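# Open the umbrella and stand it on the table

## Task

Open the umbrella far enough that its latch catches and holds it open, then leave it on the table top supported by its handle and by the rim of its canopy.

## Robot and tools

Robot: two 6-joint arms, left_arm and right_arm, each ending in a parallel two-finger gripper with a wrist camera. Joint order for every list, per arm: waist, shoulder, elbow, wrist pitch, wrist yaw, wrist roll, then the gripper. Stated joint ranges (rad): waist -2.618 to 3.054, shoulder 0.000 to 3.142, elbow 0.000 to 3.142, wrist pitch -1.571 to 1.571, wrist yaw -1.571 to 1.571, wrist roll -2.094 to 2.094. Real ends may differ by up to 0.059 rad.

Frames: the scene frame has its origin at table-top height midway between the nominal bases, +z up, +x out over the table, left_arm on the +y side (not the image's left). Calibrated bases: left_arm at (-0.009, +0.310, 0) m, quat_wxyz (+1.000, 0, 0, -0.013); right_arm at (+0.018, -0.275, 0) m, quat_wxyz (+0.999, 0, 0, +0.033); both bases have +z up. Each arm's end_effector_position (m) and end_effector_quat_wxyz are reported in that arm's own base frame; fixed cameras and the table use the scene frame. The reported hand pose may be off by a few cm. The gripper's fingers point along its +z and open along its y; end_effector_position is the point between the pads, about 1 cm short of the tips.

Row format (used by every motion tool): one flat list of 14 numbers, each in [-1, 1], covering both arms even if one stays still: left_arm's 6 joint numbers then its opening, then right_arm's 6 joint numbers then its opening. Joint numbers are offsets, not poses: they are scaled fractions added to the Joint targets that stand when the action (or move) begins, not to the previous row. Scale per 1.0: waist 1.202 rad, shoulder 1.258, elbow 1.3, wrist pitch 2.073, wrist yaw and wrist roll 2.022. Sending the same offset again moves further. Send 0 for an arm's joints to hold its targets. The opening number is absolute: +1 fully open, -1 closed; resend the current value to keep a gripper as it is, since 0 means half-shut.

execute_actions(actions, cameras): actions is a list of actions; each action is a list of up to 15 rows, one per 1/30 s step, the last row held to fill 15 steps. An action that would push a joint more than 0.059 rad beyond its range is refused for both arms; a malformed action, or a first action failing that check, voids the call. An empty list just reports state and images. cameras picks images: omitted, null or ["all"] gives all; [] gives none; names are cam_high, cam_low, cam_left_wrist, cam_right_wrist (each 896x504).

move(target, speed, blend, opening_speed, blocking, cameras): target is one 14-number row or a list of up to 15 rows; all offsets are counted from the same starting Joint targets, not chained. Joints move in step, so the hand follows a curve, and nothing steers around obstacles or the other arm. speed: rad/s of the joint with the most travel, 0.01 to 2, default 0.5, one value or one per target. blend: rad of corner rounding per target, default 0 (stop at each). opening_speed: rate of the finger command on the -1..1 scale per second, at least 0.2; use a low value for fragile parts. blocking=false returns after about 0.5 s while motion continues. The result adds a move: line (done, off_target, moving, held, fault), limits=held if steps were withheld, and each arm's worst joint error above 0.035 rad. Done does not prove contact or no contact.

wait(seconds 0 to 10, cameras): lets time pass while each arm keeps its command; a running move continues. stop(cameras): brakes a running move. zoom_image(camera, region [x0, y0, x1, y1] in pixels, top-left origin, at most 504x504): enlarges part of that camera's latest image. read_manual(section, default "licences"): licence text only, no motion. finished_scene(scene): ends the scene with the given scene number; irreversible.

Result lines: Joint positions (rad, plus finger-pad gap in m, 0.094 open) and Joint velocities per arm ("within noise" when still); Joint targets are the base for your next offsets; Joint torques (can wrap sign at ±28 N m on the first three joints, include arm weight); grip_measured on the opening scale; grip_effort_nm (negative means closing, not pad force); "joint sent to its limit"; "joint command not followed" (clearance check altered targets); Tool commands; MOTOR HOT / OVER-TEMPERATURE FAULT.

Motion limits: each step a joint's target can lead its measured angle only by 0.202 (waist), 0.258 (shoulder), 0.3 (elbow), 0.573 (wrist pitch), 0.522 (yaw, roll) rad, and targets putting the hand over 200 mm from where it is get scaled back, so big offsets need several actions; tiny ones may not start.

Gripping: the gripper squeezes about 50 to 64 N per pad once the command is about 0.05 below the reading at first touch (more for small or round items). To release, command well above grip_measured.

Avoid: dropping the umbrella or releasing it while it moves, knocking it off the table, fast impacts, hard presses, and any collision between the two arms (can fail the task). Pushing against something or holding an arm extended heats motors; at 90 °C that arm folds and stops for good. To end a push, command targets back past the current positions.

Each tool is called after "Emit:" in YAML: its name, and indented under it one key for each argument.

## Session

Emit:
execute_actions:
  actions: []

Scene clock: 0.00 s.
left_arm: end_effector_position=(+0.4116, +0.0164, +0.1153) grip_measured=+1.000 grip_effort_nm=n/a end_effector_quat_wxyz=(+0.594, -0.024, +0.802, +0.061) | right_arm: end_effector_position=(+0.3828, -0.0287, +0.0911) grip_measured=+1.000 grip_effort_nm=n/a end_effector_quat_wxyz=(+0.572, +0.075, +0.812, -0.090)
Joint positions: left_arm=[-0.029 1.555 0.428 0.832 -0.154 0.026 0.094] | right_arm=[0.054 1.542 0.327 0.865 0.285 0.038 0.094]
Joint velocities: within noise
Joint torques (N m): no reading
Motor temperatures (°C): left_arm=[34 36 40 34 32 32 30] | right_arm=[35 35 35 33 33 34 34]
Heat: left arm: 40 °C; right arm: 35 °C.
Joint targets: left_arm=[-0.029 1.552 0.431 0.824 -0.154 0.026] | right_arm=[0.054 1.537 0.332 0.864 0.287 0.038]
Tool commands: left_gripper/opening=+1.0 right_gripper/opening=+1.0

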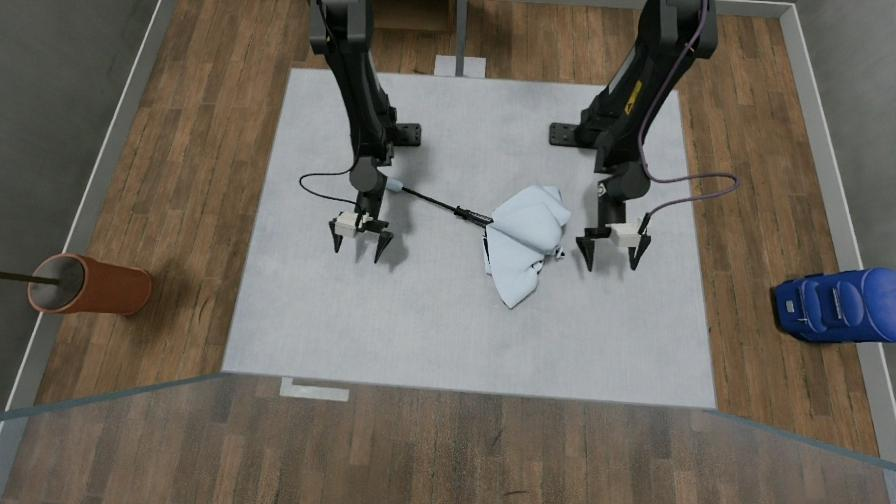

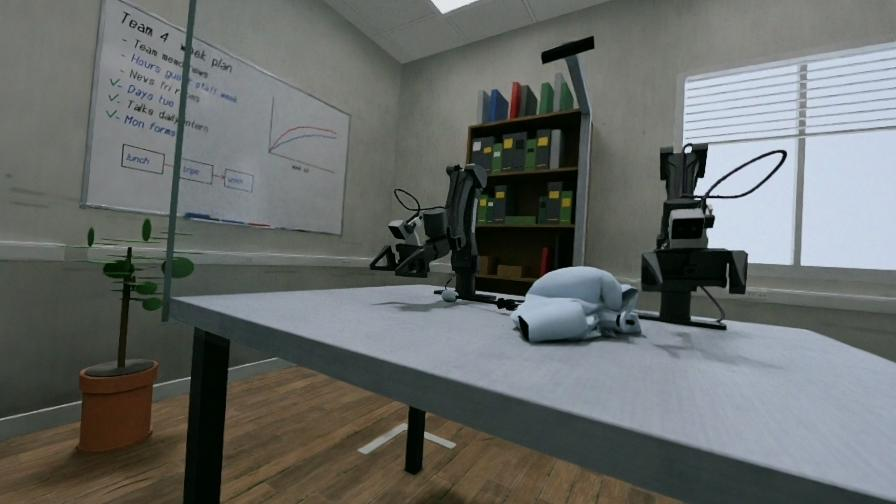

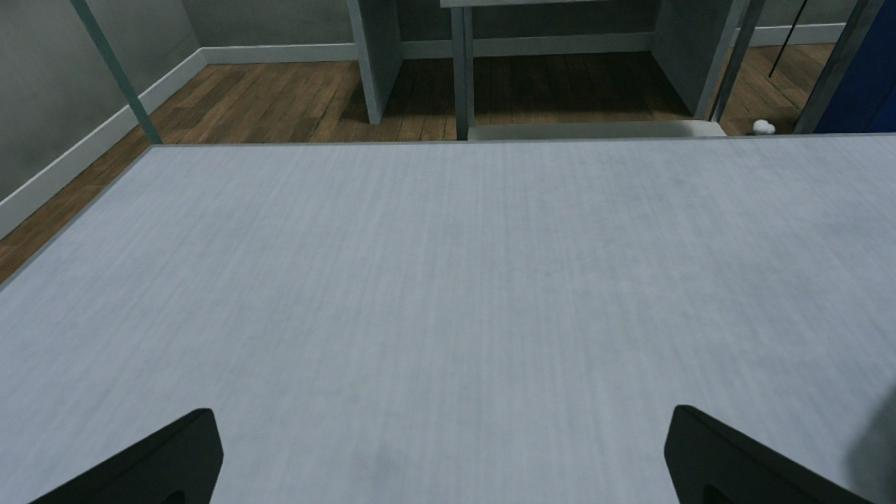

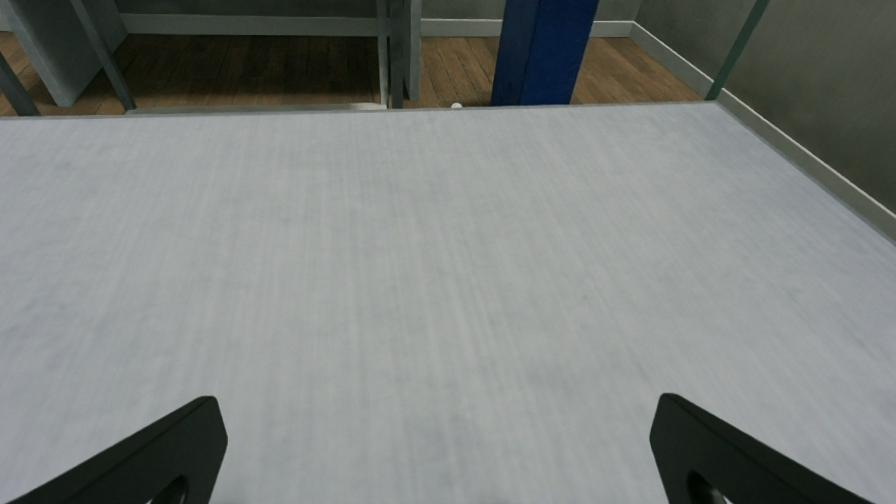

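Emit:
zoom_image:
  camera: "cam_high"
  region: [360, 150, 600, 320]

Emit:
zoom_image:
  camera: "cam_low"
  region: [400, 240, 680, 380]

Emit:
zoom_image:
  camera: "cam_high"
  region: [440, 190, 540, 260]

Scaled by 2.100 from the camera's 896x504 image, which has a finer 1280x720 frame.

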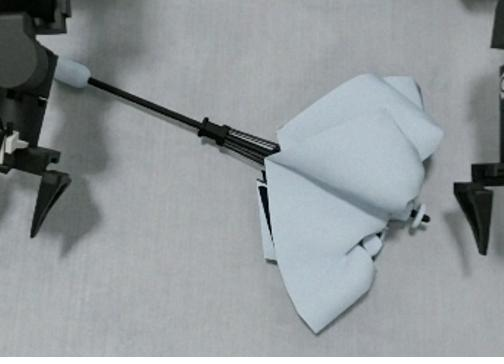

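Scaled by 1.800 from the camera's 896x504 image, which has a finer 1280x720 frame.

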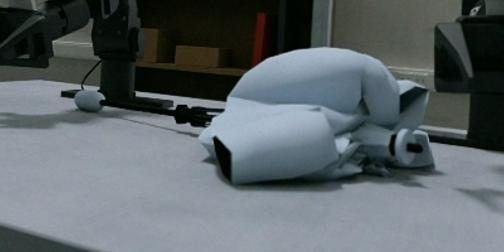

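Scaled by 5.040 from the camera's 896x504 image, which has a finer 1280x720 frame.

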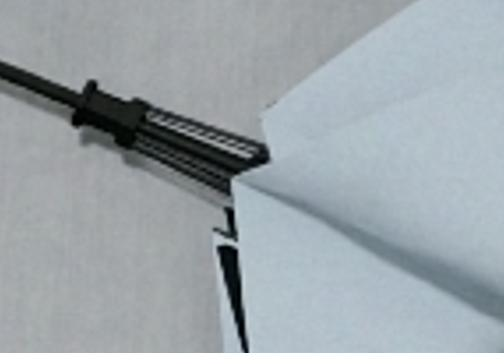

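Emit:
move:
  target: [0,0,0,0,0,0,1,0.205,-0.069,0.668,-0.562,-0.142,-0.167,1]
  speed: 1.0
  cameras: []

Emit:
move:
  target: [0,0,0,0,0,0,1,0.216,-0.09,-0.009,-0.541,0,-0.119,1]
  speed: 1.0

Scene clock: 15.80 s.
left_arm: end_effector_position=(+0.4116, +0.0164, +0.1153) grip_measured=+1.000 grip_effort_nm=-0.012 end_effector_quat_wxyz=(+0.594, -0.024, +0.802, +0.061) | right_arm: end_effector_position=(+0.4334, +0.1314, +0.2302) grip_measured=+1.000 grip_effort_nm=-0.037 end_effector_quat_wxyz=(+0.475, -0.251, +0.843, -0.004)
Joint positions: left_arm=[-0.029 1.555 0.428 0.832 -0.154 0.026 0.094] | right_arm=[0.298 1.47 1.172 -0.283 0.014 -0.289 0.094]
Joint velocities: within noise
Joint torques (N m): left_arm=[0.03 -5.01 5.9 2.32 -0.05 0.04] | right_arm=[0.18 -7.42 10.32 1.63 -0.14 -0.09]
Motor temperatures (°C): left_arm=[34 36 41 37 32 32 30] | right_arm=[35 36 36 36 33 34 34]
Heat: left arm: 41 °C; right arm: 36 °C.
Joint targets: left_arm=[-0.029 1.552 0.431 0.824 -0.154 0.026] | right_arm=[0.300 1.450 1.201 -0.301 0.000 -0.299]
move: done
No camera images: "cameras" was empty.

Scene clock: 17.80 s.
left_arm: end_effector_position=(+0.4116, +0.0164, +0.1153) grip_measured=+1.000 grip_effort_nm=-0.002 end_effector_quat_wxyz=(+0.594, -0.024, +0.802, +0.061) | right_arm: end_effector_position=(+0.1797, +0.1100, +0.1418) grip_measured=+1.000 grip_effort_nm=-0.042 end_effector_quat_wxyz=(-0.011, -0.516, +0.857, -0.006)
Joint positions: left_arm=[-0.029 1.555 0.428 0.832 -0.154 0.026 0.094] | right_arm=[0.555 1.358 1.172 -1.406 0.012 -0.529 0.094]
Joint velocities: within noise
Joint torques (N m): left_arm=[0.06 -5.01 5.91 2.32 -0.05 0.04] | right_arm=[0.49 -5.38 7.88 0.16 -0.11 -0.08]
Motor temperatures (°C): left_arm=[34 36 41 38 32 32 30] | right_arm=[35 36 36 36 33 34 34]
Heat: left arm: 41 °C; right arm: 36 °C.
Joint targets: left_arm=[-0.029 1.552 0.431 0.824 -0.154 0.026] | right_arm=[0.560 1.336 1.189 -1.423 0.000 -0.540]
move: done

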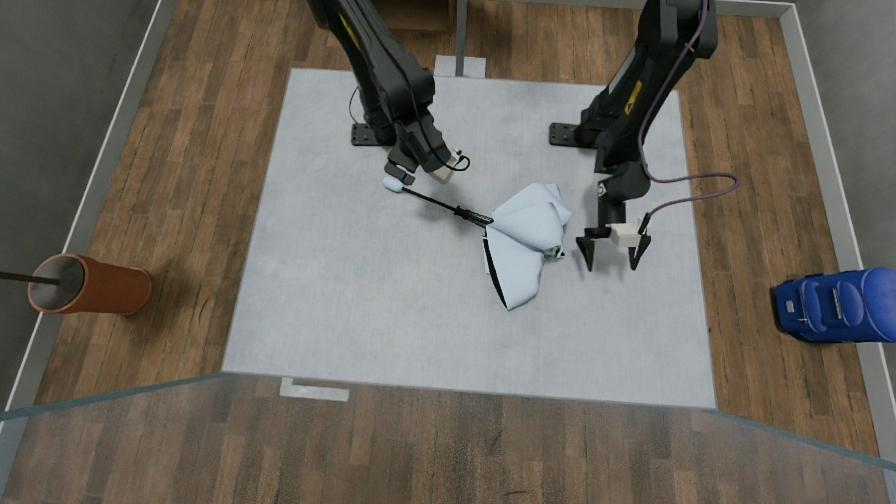

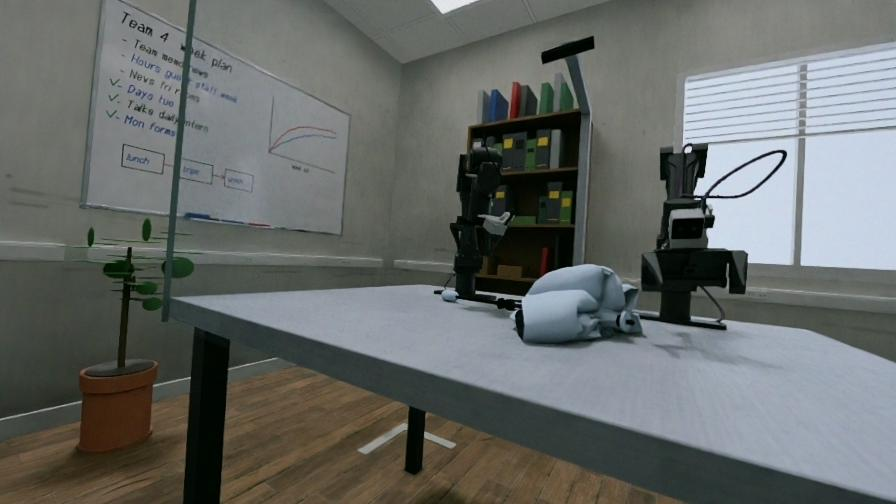

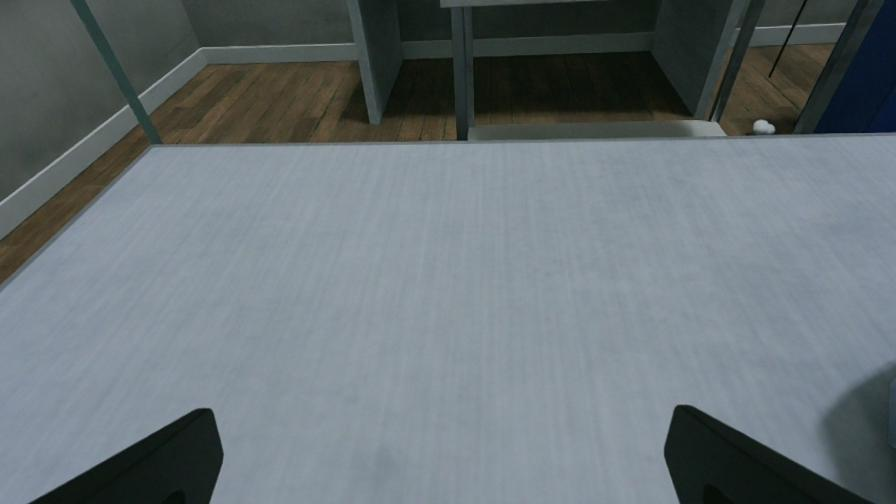

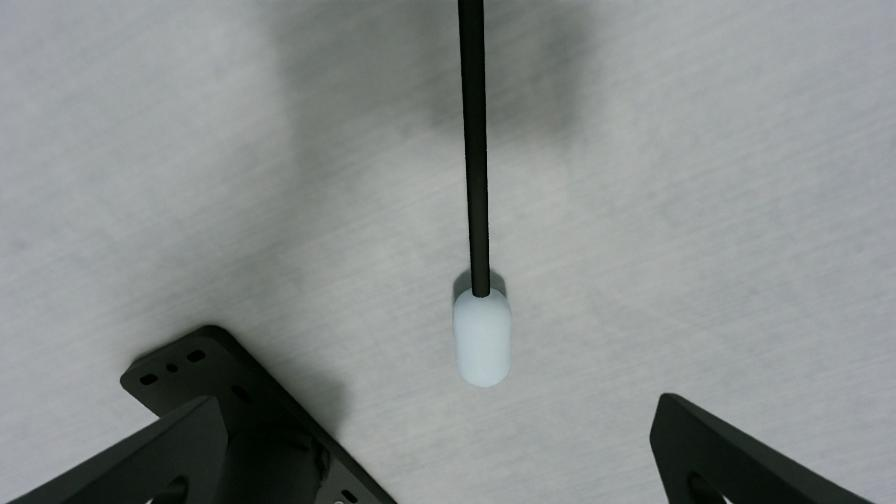

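Emit:
move:
  target: [0,0,0,0,0,0,1,-0.057,0.044,-0.218,0.174,-0.006,-0.069,1]
  cameras: ["cam_right_wrist"]

Scene clock: 30.70 s.
left_arm: end_effector_position=(+0.4116, +0.0164, +0.1153) grip_measured=+1.000 grip_effort_nm=-0.012 end_effector_quat_wxyz=(+0.594, -0.024, +0.802, +0.061) | right_arm: end_effector_position=(+0.1969, +0.1070, +0.0743) grip_measured=+1.000 grip_effort_nm=-0.032 end_effector_quat_wxyz=(+0.015, -0.550, +0.835, -0.003)
Joint positions: left_arm=[-0.029 1.555 0.428 0.832 -0.154 0.026 0.094] | right_arm=[0.496 1.384 0.922 -1.08 0.004 -0.668 0.094]
Joint velocities: within noise
Joint torques (N m): left_arm=[0.03 -5.03 5.91 2.32 -0.05 0.04] | right_arm=[-0.53 -3.26 4.98 0.59 -0.16 -0.1]
Motor temperatures (°C): left_arm=[34 36 41 39 32 32 30] | right_arm=[35 36 37 35 33 34 34]
Heat: left arm: 41 °C; right arm: 37 °C.
Joint targets: left_arm=[-0.029 1.552 0.431 0.824 -0.154 0.026] | right_arm=[0.491 1.392 0.906 -1.062 -0.012 -0.679]
move: done
Images, in order (width x height): cam_right_wrist 896x504.

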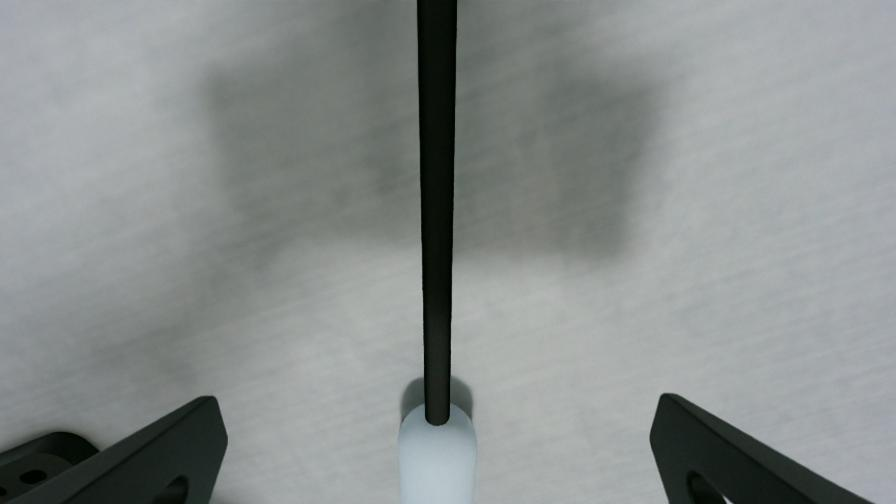

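Emit:
move:
  target: [0,0,0,0,0,0,1,0,0.07,-0.1085,0.105,0,0,0.6]
  speed: 0.3
  cameras: ["cam_right_wrist"]

Scene clock: 34.00 s.
left_arm: end_effector_position=(+0.4116, +0.0164, +0.1153) grip_measured=+1.000 grip_effort_nm=-0.007 end_effector_quat_wxyz=(+0.594, -0.024, +0.802, +0.061) | right_arm: end_effector_position=(+0.1981, +0.1076, +0.0236) grip_measured=+0.602 grip_effort_nm=-0.154 end_effector_quat_wxyz=(+0.010, -0.550, +0.835, -0.003)
Joint positions: left_arm=[-0.029 1.555 0.428 0.832 -0.154 0.026 0.094] | right_arm=[0.496 1.469 0.781 -0.862 0.004 -0.669 0.075]
Joint velocities: within noise
Joint torques (N m): left_arm=[0.02 -5.01 5.9 2.32 -0.05 0.03] | right_arm=[-0.5 -3.41 4.56 0.61 -0.15 -0.09]
Motor temperatures (°C): left_arm=[34 36 41 39 32 32 30] | right_arm=[35 36 37 34 33 34 34]
Heat: left arm: 41 °C; right arm: 37 °C.
Joint targets: left_arm=[-0.029 1.552 0.431 0.824 -0.154 0.026] | right_arm=[0.491 1.480 0.765 -0.844 -0.012 -0.679]
move: done
Images, in order (width x height): cam_right_wrist 896x504.

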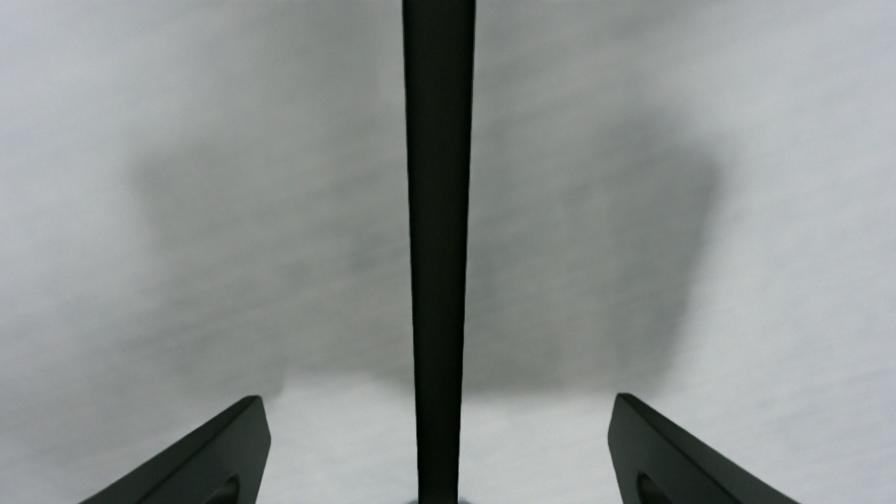

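Emit:
move:
  target: [0,0,0,0,0,0,1,0,0.009,-0.014,0.014,0,0,-1]
  opening_speed: 0.8
  cameras: ["cam_right_wrist","cam_low"]

Scene clock: 37.50 s.
left_arm: end_effector_position=(+0.4116, +0.0164, +0.1153) grip_measured=+1.000 grip_effort_nm=-0.002 end_effector_quat_wxyz=(+0.594, -0.024, +0.802, +0.061) | right_arm: end_effector_position=(+0.1984, +0.1079, +0.0179) grip_measured=-0.831 grip_effort_nm=-1.062 end_effector_quat_wxyz=(+0.012, -0.550, +0.835, -0.003)
Joint positions: left_arm=[-0.029 1.555 0.428 0.832 -0.154 0.026 0.094] | right_arm=[0.496 1.479 0.764 -0.833 0.003 -0.669 0.008]
Joint velocities: within noise
Joint torques (N m): left_arm=[0.03 -5.04 5.9 2.32 -0.05 0.05] | right_arm=[-0.53 -3.36 4.41 0.58 -0.16 -0.08]
Motor temperatures (°C): left_arm=[34 36 41 40 32 32 30] | right_arm=[35 36 36 34 33 34 34]
Heat: left arm: 41 °C; right arm: 36 °C.
Joint targets: left_arm=[-0.029 1.552 0.431 0.824 -0.154 0.026] | right_arm=[0.491 1.491 0.747 -0.815 -0.012 -0.679]
move: done
Images, in order (width x height): cam_low 896x504, cam_right_wrist 896x504.

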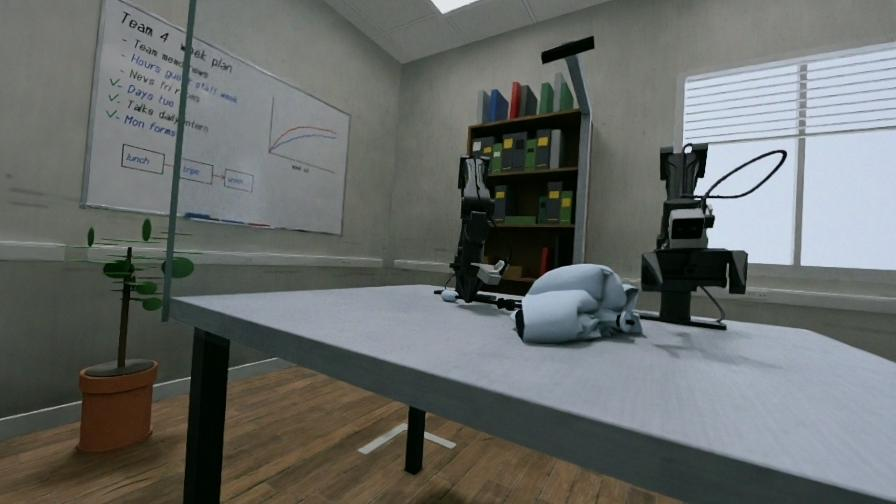

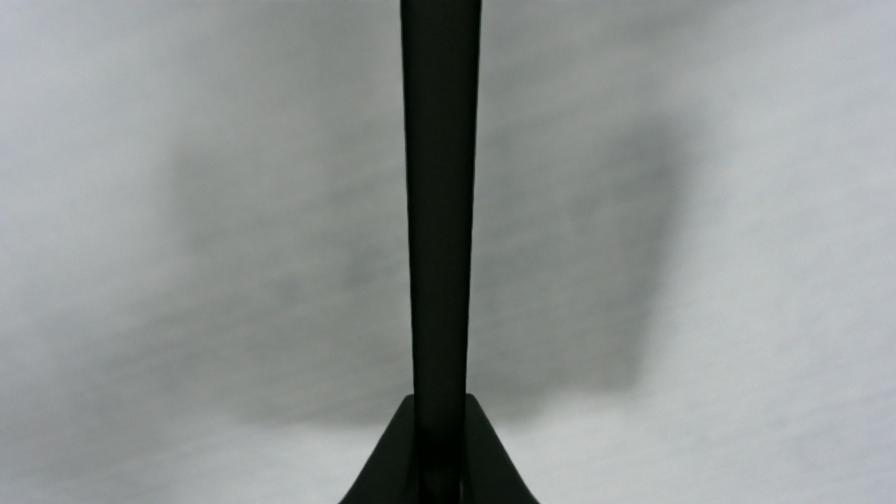

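Emit:
move:
  target:
    - [0,0,0,0,0,0,1,0.215,0.106,0.191,-0.067,0.003,0.494,-1]
    - [0,0,0,0,0,0,1,0.4235,0.259,0.312,-0.05,0.006,0.987,-1]
  speed: 0.6
  blend: 0.1

Scene clock: 65.57 s.
left_arm: end_effector_position=(+0.4116, +0.0164, +0.1153) grip_measured=+1.000 grip_effort_nm=-0.007 end_effector_quat_wxyz=(+0.594, -0.024, +0.802, +0.061) | right_arm: end_effector_position=(+0.1621, +0.2571, +0.0209) grip_measured=-0.832 grip_effort_nm=-1.067 end_effector_quat_wxyz=(-0.009, +0.143, +0.990, -0.005)
Joint positions: left_arm=[-0.029 1.555 0.428 0.832 -0.154 0.026 0.094] | right_arm=[0.998 1.799 1.123 -0.912 -0.011 1.286 0.008]
Joint velocities: within noise
Joint torques (N m): left_arm=[0.03 -5.03 5.9 2.32 -0.05 0.04] | right_arm=[0.17 -5.6 8.51 0.27 0.12 0.32]
Motor temperatures (°C): left_arm=[34 36 41 41 32 32 30] | right_arm=[35 36 36 34 33 34 35]
Heat: left arm: 41 °C; right arm: 36 °C.
Joint targets: left_arm=[-0.029 1.552 0.431 0.824 -0.154 0.026] | right_arm=[1.000 1.817 1.152 -0.919 0.000 1.316]
move: done

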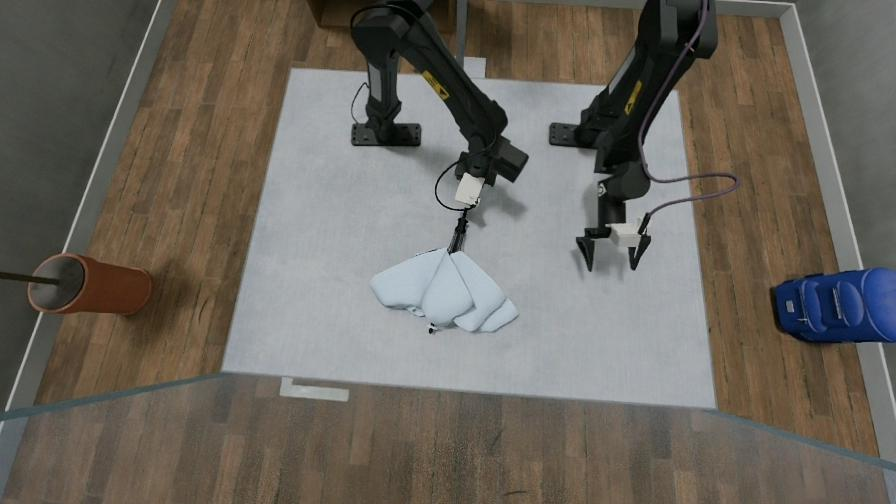

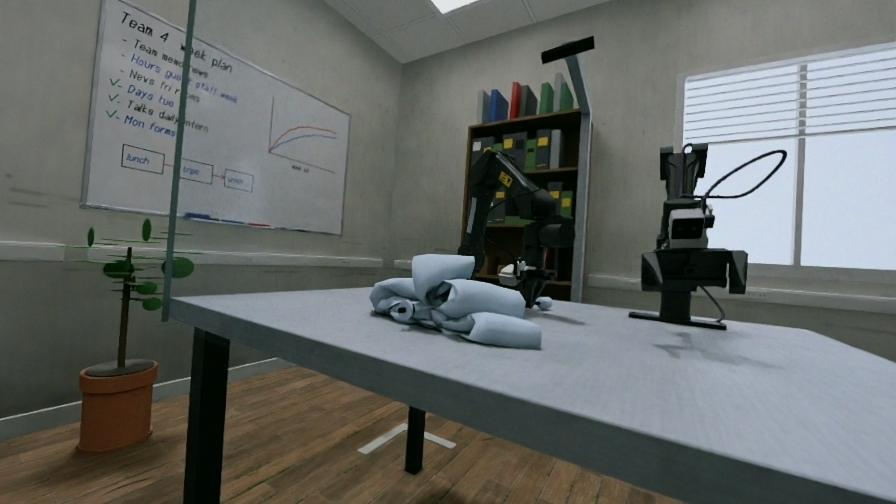

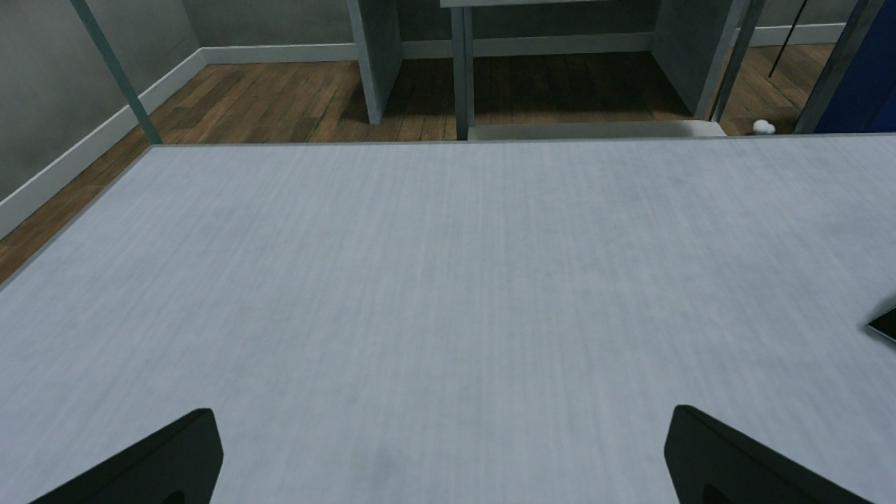

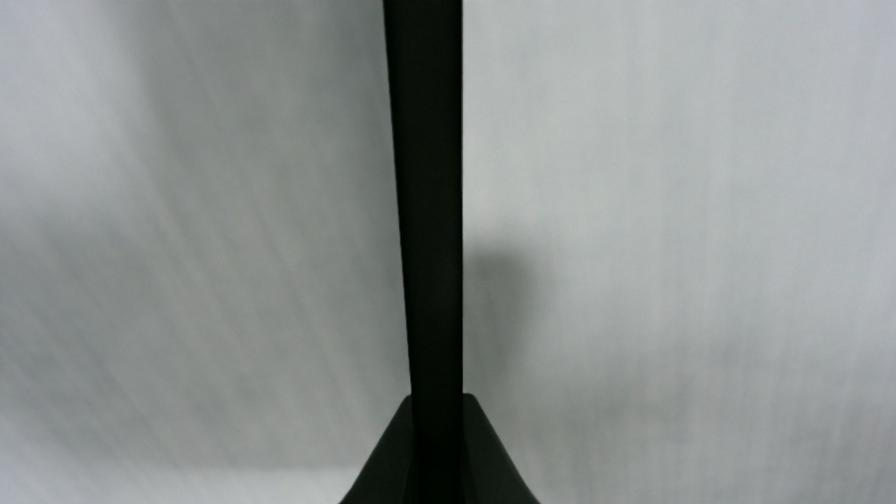

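Emit:
zoom_image:
  camera: "cam_high"
  region: [360, 160, 560, 350]

Emit:
zoom_image:
  camera: "cam_low"
  region: [340, 210, 620, 370]

Scaled by 2.520 from the camera's 896x504 image, which has a finer 1280x720 frame.

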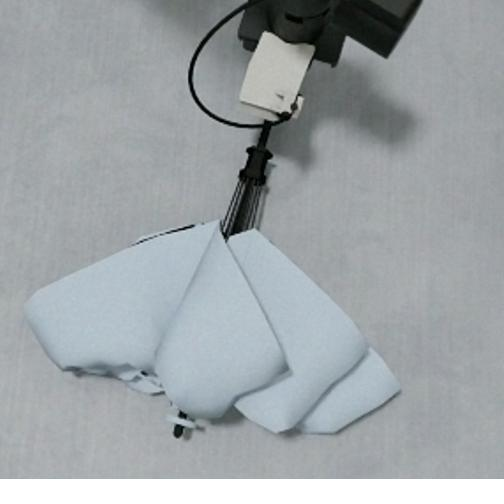

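Scaled by 1.800 from the camera's 896x504 image, which has a finer 1280x720 frame.

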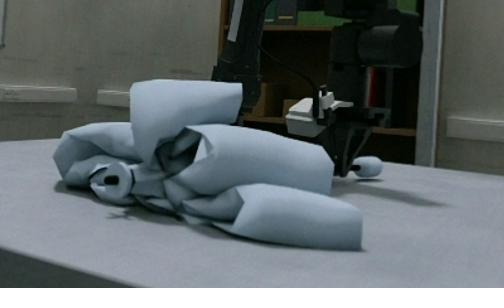

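Emit:
move:
  target: [0,0,0,0,0,0,1,0.208,-0.116,0.105,-0.12,0.2127,0.1207,-1]
  speed: 0.3

Scene clock: 84.30 s.
left_arm: end_effector_position=(+0.4116, +0.0164, +0.1153) grip_measured=+1.000 grip_effort_nm=-0.012 end_effector_quat_wxyz=(+0.594, -0.024, +0.802, +0.061) | right_arm: end_effector_position=(+0.1515, +0.2609, +0.0891) grip_measured=-0.832 grip_effort_nm=-1.062 end_effector_quat_wxyz=(+0.171, +0.144, +0.974, -0.044)
Joint positions: left_arm=[-0.029 1.555 0.428 0.832 -0.154 0.026 0.094] | right_arm=[1.248 1.707 1.252 -1.144 0.354 1.546 0.008]
Joint velocities: within noise
Joint torques (N m): left_arm=[0.03 -5.01 5.89 2.32 -0.06 0.04] | right_arm=[0.34 -9.36 9.54 0.11 1.08 0.14]
Motor temperatures (°C): left_arm=[34 36 41 42 32 32 30] | right_arm=[35 37 37 34 33 34 35]
Heat: left arm: 42 °C; right arm: 37 °C.
Joint targets: left_arm=[-0.029 1.552 0.431 0.824 -0.154 0.026] | right_arm=[1.250 1.671 1.289 -1.168 0.430 1.560]
move: off_target (right_arm); right_arm: the wrist yaw is farthest, 0.076 rad from its target

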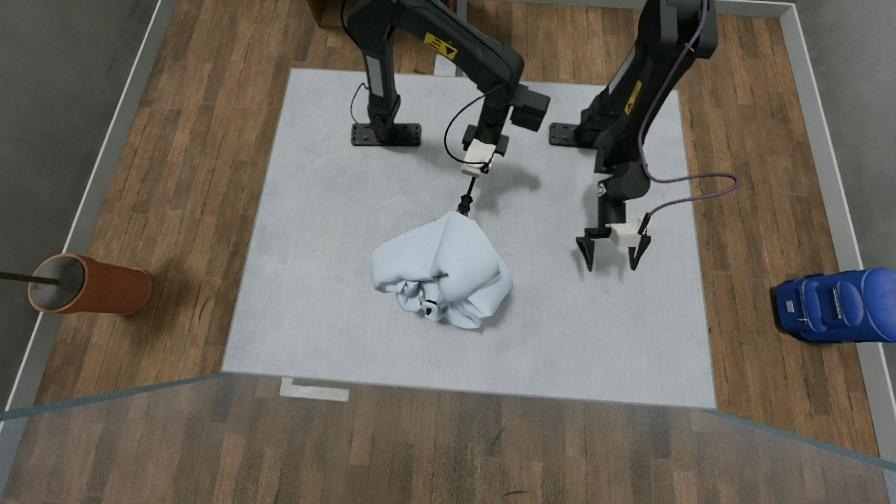

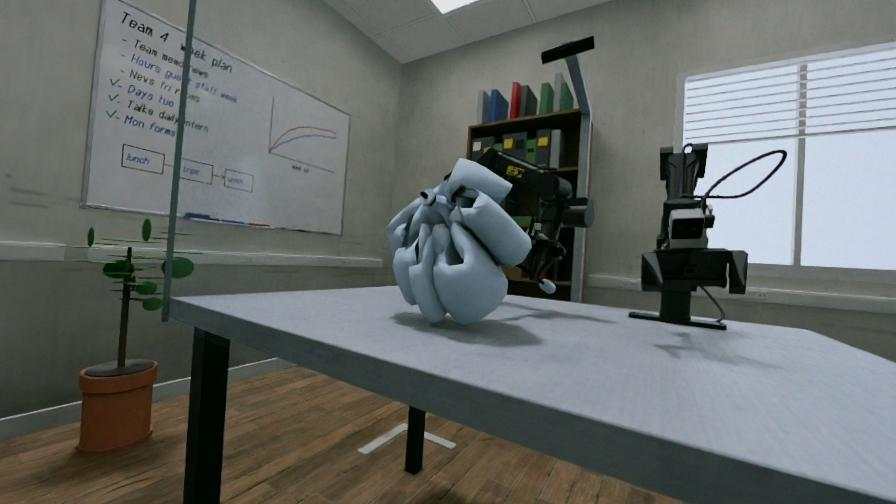

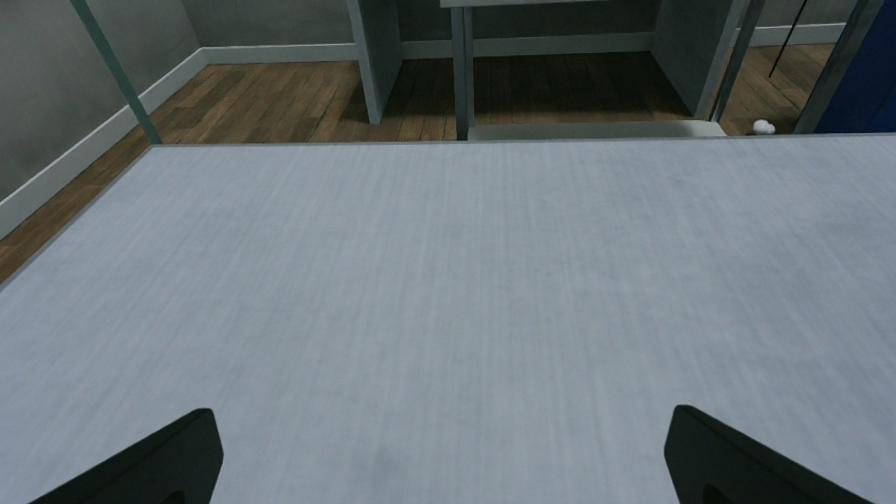

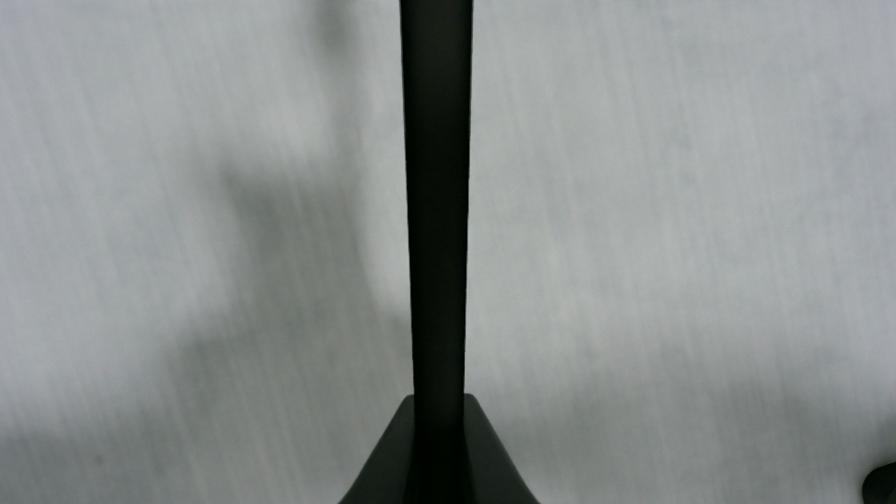

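Emit:
move:
  target: [0.3153,0.3203,0.1646,0.2523,0.7107,0.9258,1,0,0,0,0,0,0,-1]
  speed: 0.9

Scene clock: 115.23 s.
left_arm: end_effector_position=(+0.3940, -0.0389, +0.1502) grip_measured=+1.000 grip_effort_nm=-0.017 end_effector_quat_wxyz=(+0.623, +0.696, +0.093, +0.345) | right_arm: end_effector_position=(+0.1515, +0.2606, +0.0891) grip_measured=-0.832 grip_effort_nm=-1.057 end_effector_quat_wxyz=(+0.171, +0.144, +0.974, -0.045)
Joint positions: left_arm=[0.344 1.935 0.628 1.355 1.276 1.898 0.094] | right_arm=[1.248 1.707 1.252 -1.145 0.354 1.547 0.008]
Joint velocities: within noise
Joint torques (N m): left_arm=[0.54 -5.3 5.72 1.77 0.02 0.03] | right_arm=[0.32 -9.37 9.5 0.11 1.08 0.14]
Motor temperatures (°C): left_arm=[34 36 41 44 32 32 30] | right_arm=[35 37 38 33 34 34 36]
Heat: left arm: 44 °C; right arm: 38 °C.
Joint targets: left_arm=[0.350 1.955 0.645 1.347 1.283 1.898] | right_arm=[1.250 1.671 1.289 -1.168 0.430 1.560]
move: off_target (right_arm); right_arm: the wrist yaw is farthest, 0.076 rad from its target

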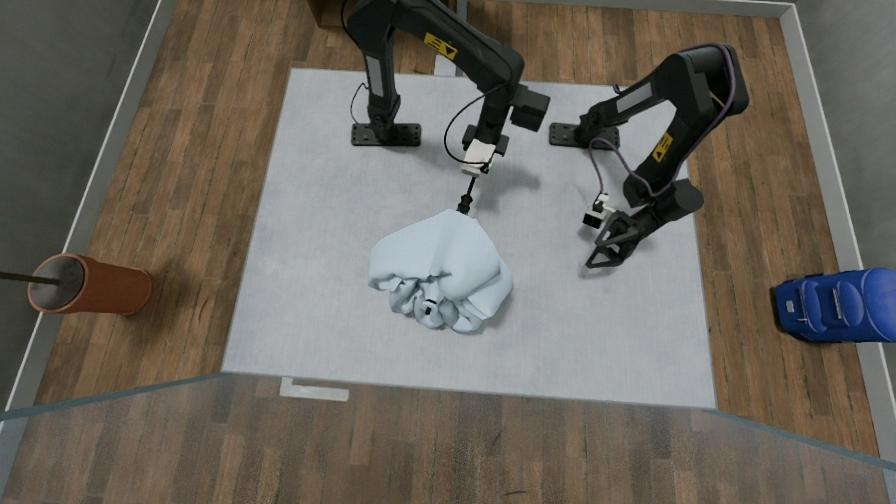

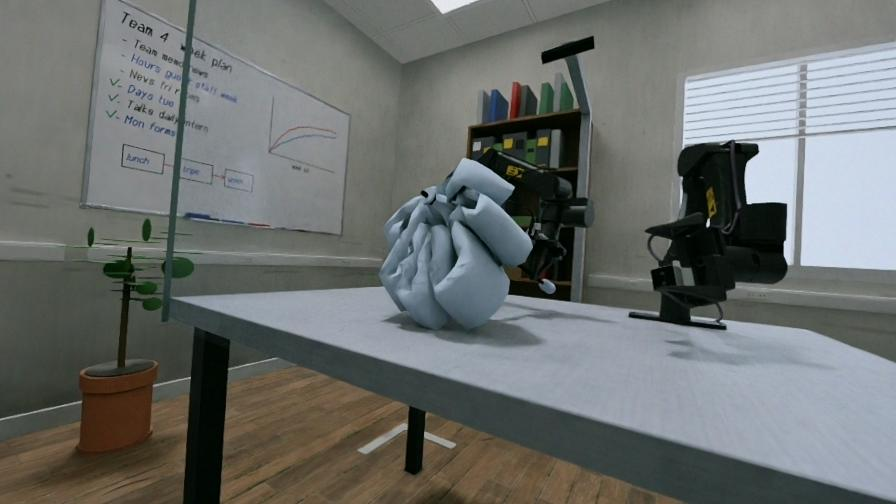

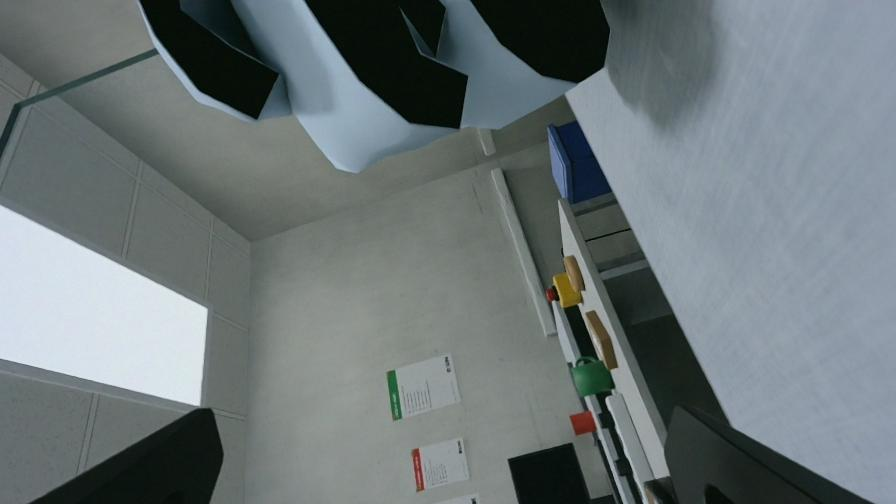

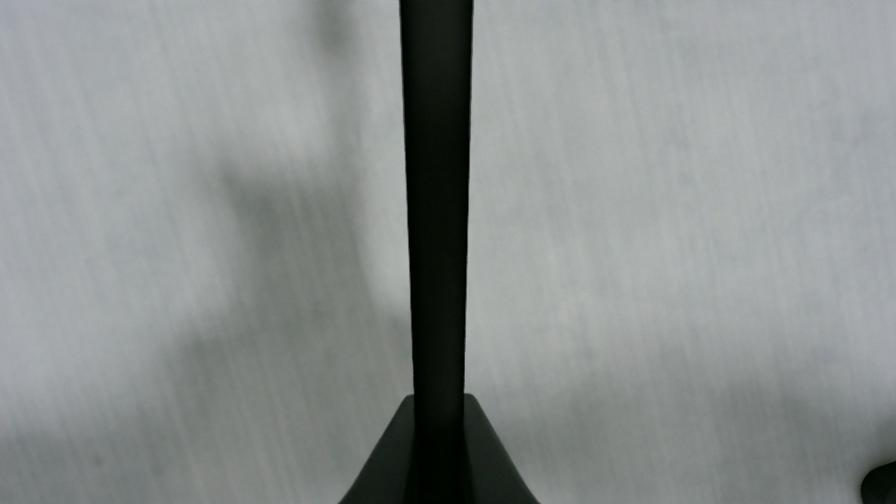

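Emit:
move:
  target: [-0.4634,0,0,0,0,0,1,0,0,0,0,0,0,-1]
  speed: 0.6

Scene clock: 118.90 s.
left_arm: end_effector_position=(+0.3144, -0.2398, +0.1503) grip_measured=+1.000 grip_effort_nm=-0.012 end_effector_quat_wxyz=(+0.693, +0.695, -0.102, +0.161) | right_arm: end_effector_position=(+0.1515, +0.2606, +0.0891) grip_measured=-0.832 grip_effort_nm=-1.072 end_effector_quat_wxyz=(+0.171, +0.144, +0.974, -0.045)
Joint positions: left_arm=[-0.208 1.935 0.628 1.356 1.28 1.899 0.094] | right_arm=[1.248 1.707 1.252 -1.145 0.354 1.547 0.008]
Joint velocities: within noise
Joint torques (N m): left_arm=[0.12 -5.3 5.71 1.75 -0.01 0.03] | right_arm=[0.27 -9.39 9.54 0.11 1.08 0.13]
Motor temperatures (°C): left_arm=[34 36 41 44 32 32 30] | right_arm=[35 37 38 33 34 34 36]
Heat: left arm: 44 °C; right arm: 38 °C.
Joint targets: left_arm=[-0.207 1.955 0.645 1.347 1.283 1.898] | right_arm=[1.250 1.671 1.289 -1.168 0.430 1.560]
move: off_target (right_arm); right_arm: the wrist yaw is farthest, 0.076 rad from its target

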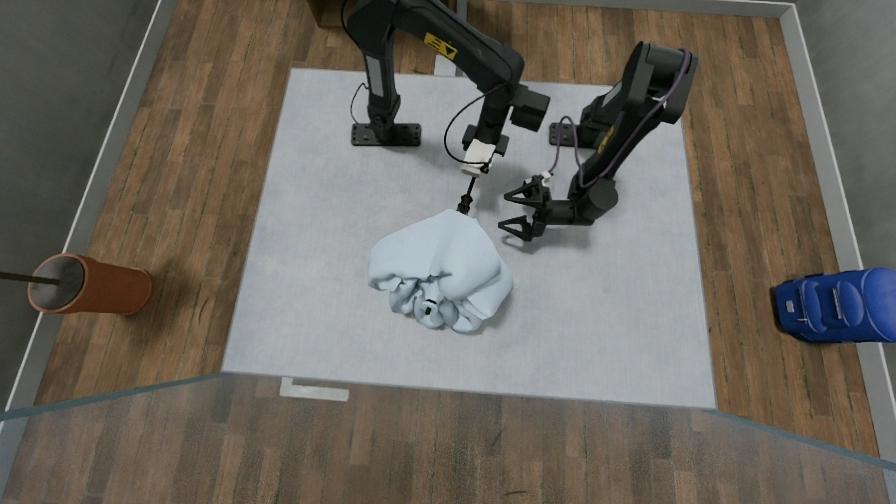

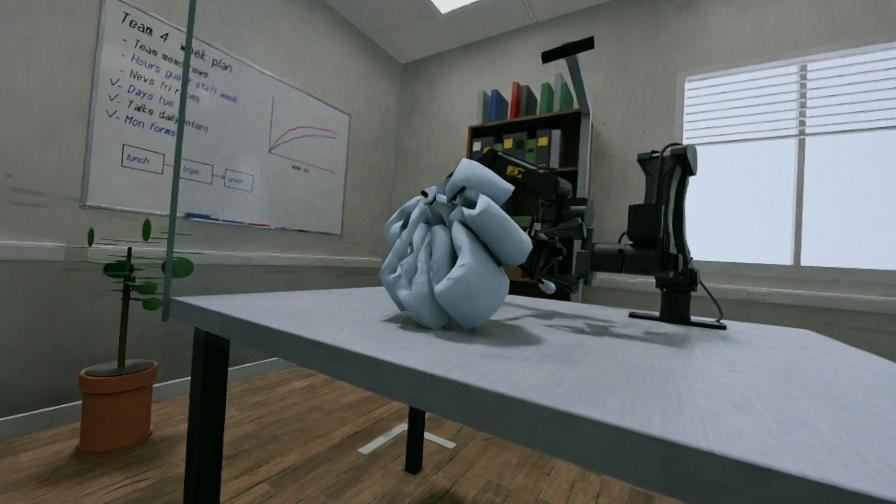

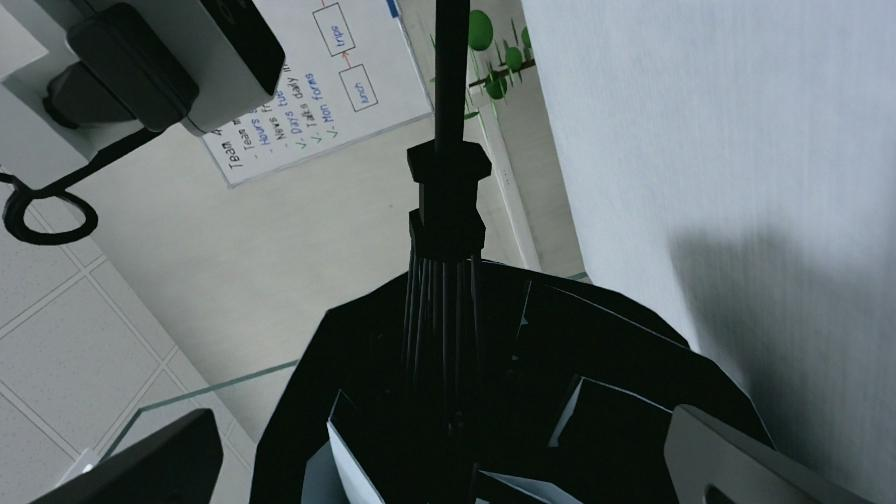

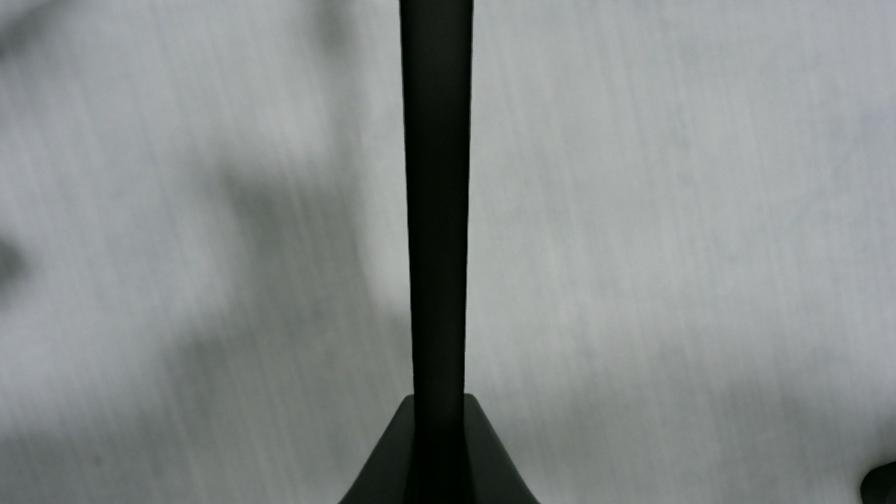

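Emit:
move:
  target: [-0.18,0.0465,0.08,-0.032,-0.1065,0.0075,1,0,0,0,0,0,0,-1]
  speed: 0.3
  cameras: ["cam_left_wrist","cam_high"]

Scene clock: 140.13 s.
left_arm: end_effector_position=(+0.3149, -0.3118, +0.1524) grip_measured=+1.000 grip_effort_nm=-0.017 end_effector_quat_wxyz=(+0.696, +0.690, -0.109, +0.163) | right_arm: end_effector_position=(+0.1515, +0.2606, +0.0891) grip_measured=-0.832 grip_effort_nm=-1.062 end_effector_quat_wxyz=(+0.171, +0.144, +0.974, -0.045)
Joint positions: left_arm=[-0.421 1.991 0.731 1.309 1.075 1.914 0.094] | right_arm=[1.248 1.707 1.252 -1.145 0.354 1.547 0.008]
Joint velocities: within noise
Joint torques (N m): left_arm=[-0.13 -5.87 6.12 1.7 -0.09 0.04] | right_arm=[0.29 -9.39 9.58 0.11 1.09 0.14]
Motor temperatures (°C): left_arm=[34 36 40 44 32 32 30] | right_arm=[35 38 38 33 35 34 36]
Heat: left arm: 44 °C; right arm: 38 °C.
Joint targets: left_arm=[-0.423 2.014 0.749 1.280 1.067 1.913] | right_arm=[1.250 1.671 1.289 -1.168 0.430 1.560]
move: off_target (right_arm); right_arm: the wrist yaw is farthest, 0.076 rad from its target
Images, in order (width x height): cam_high 896x504, cam_left_wrist 896x504.

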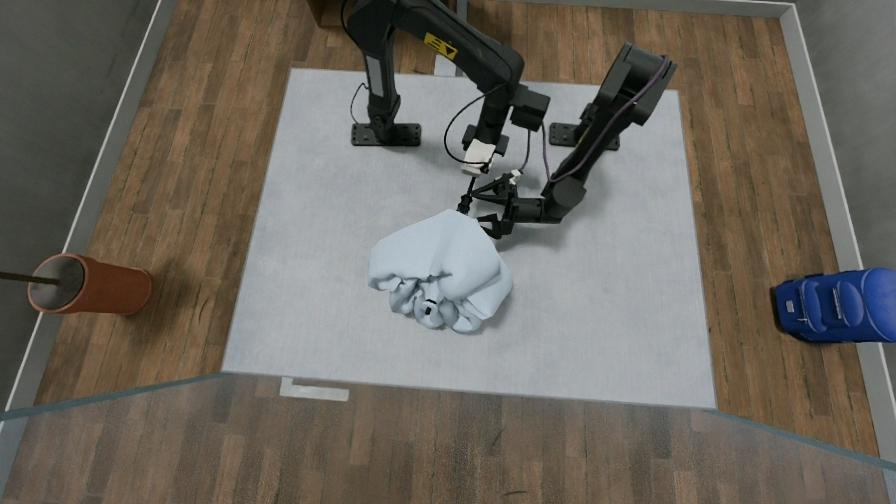

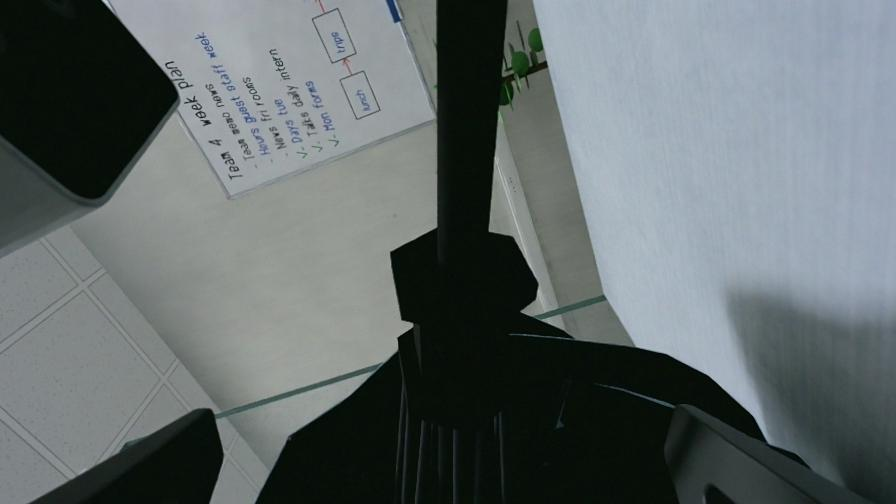

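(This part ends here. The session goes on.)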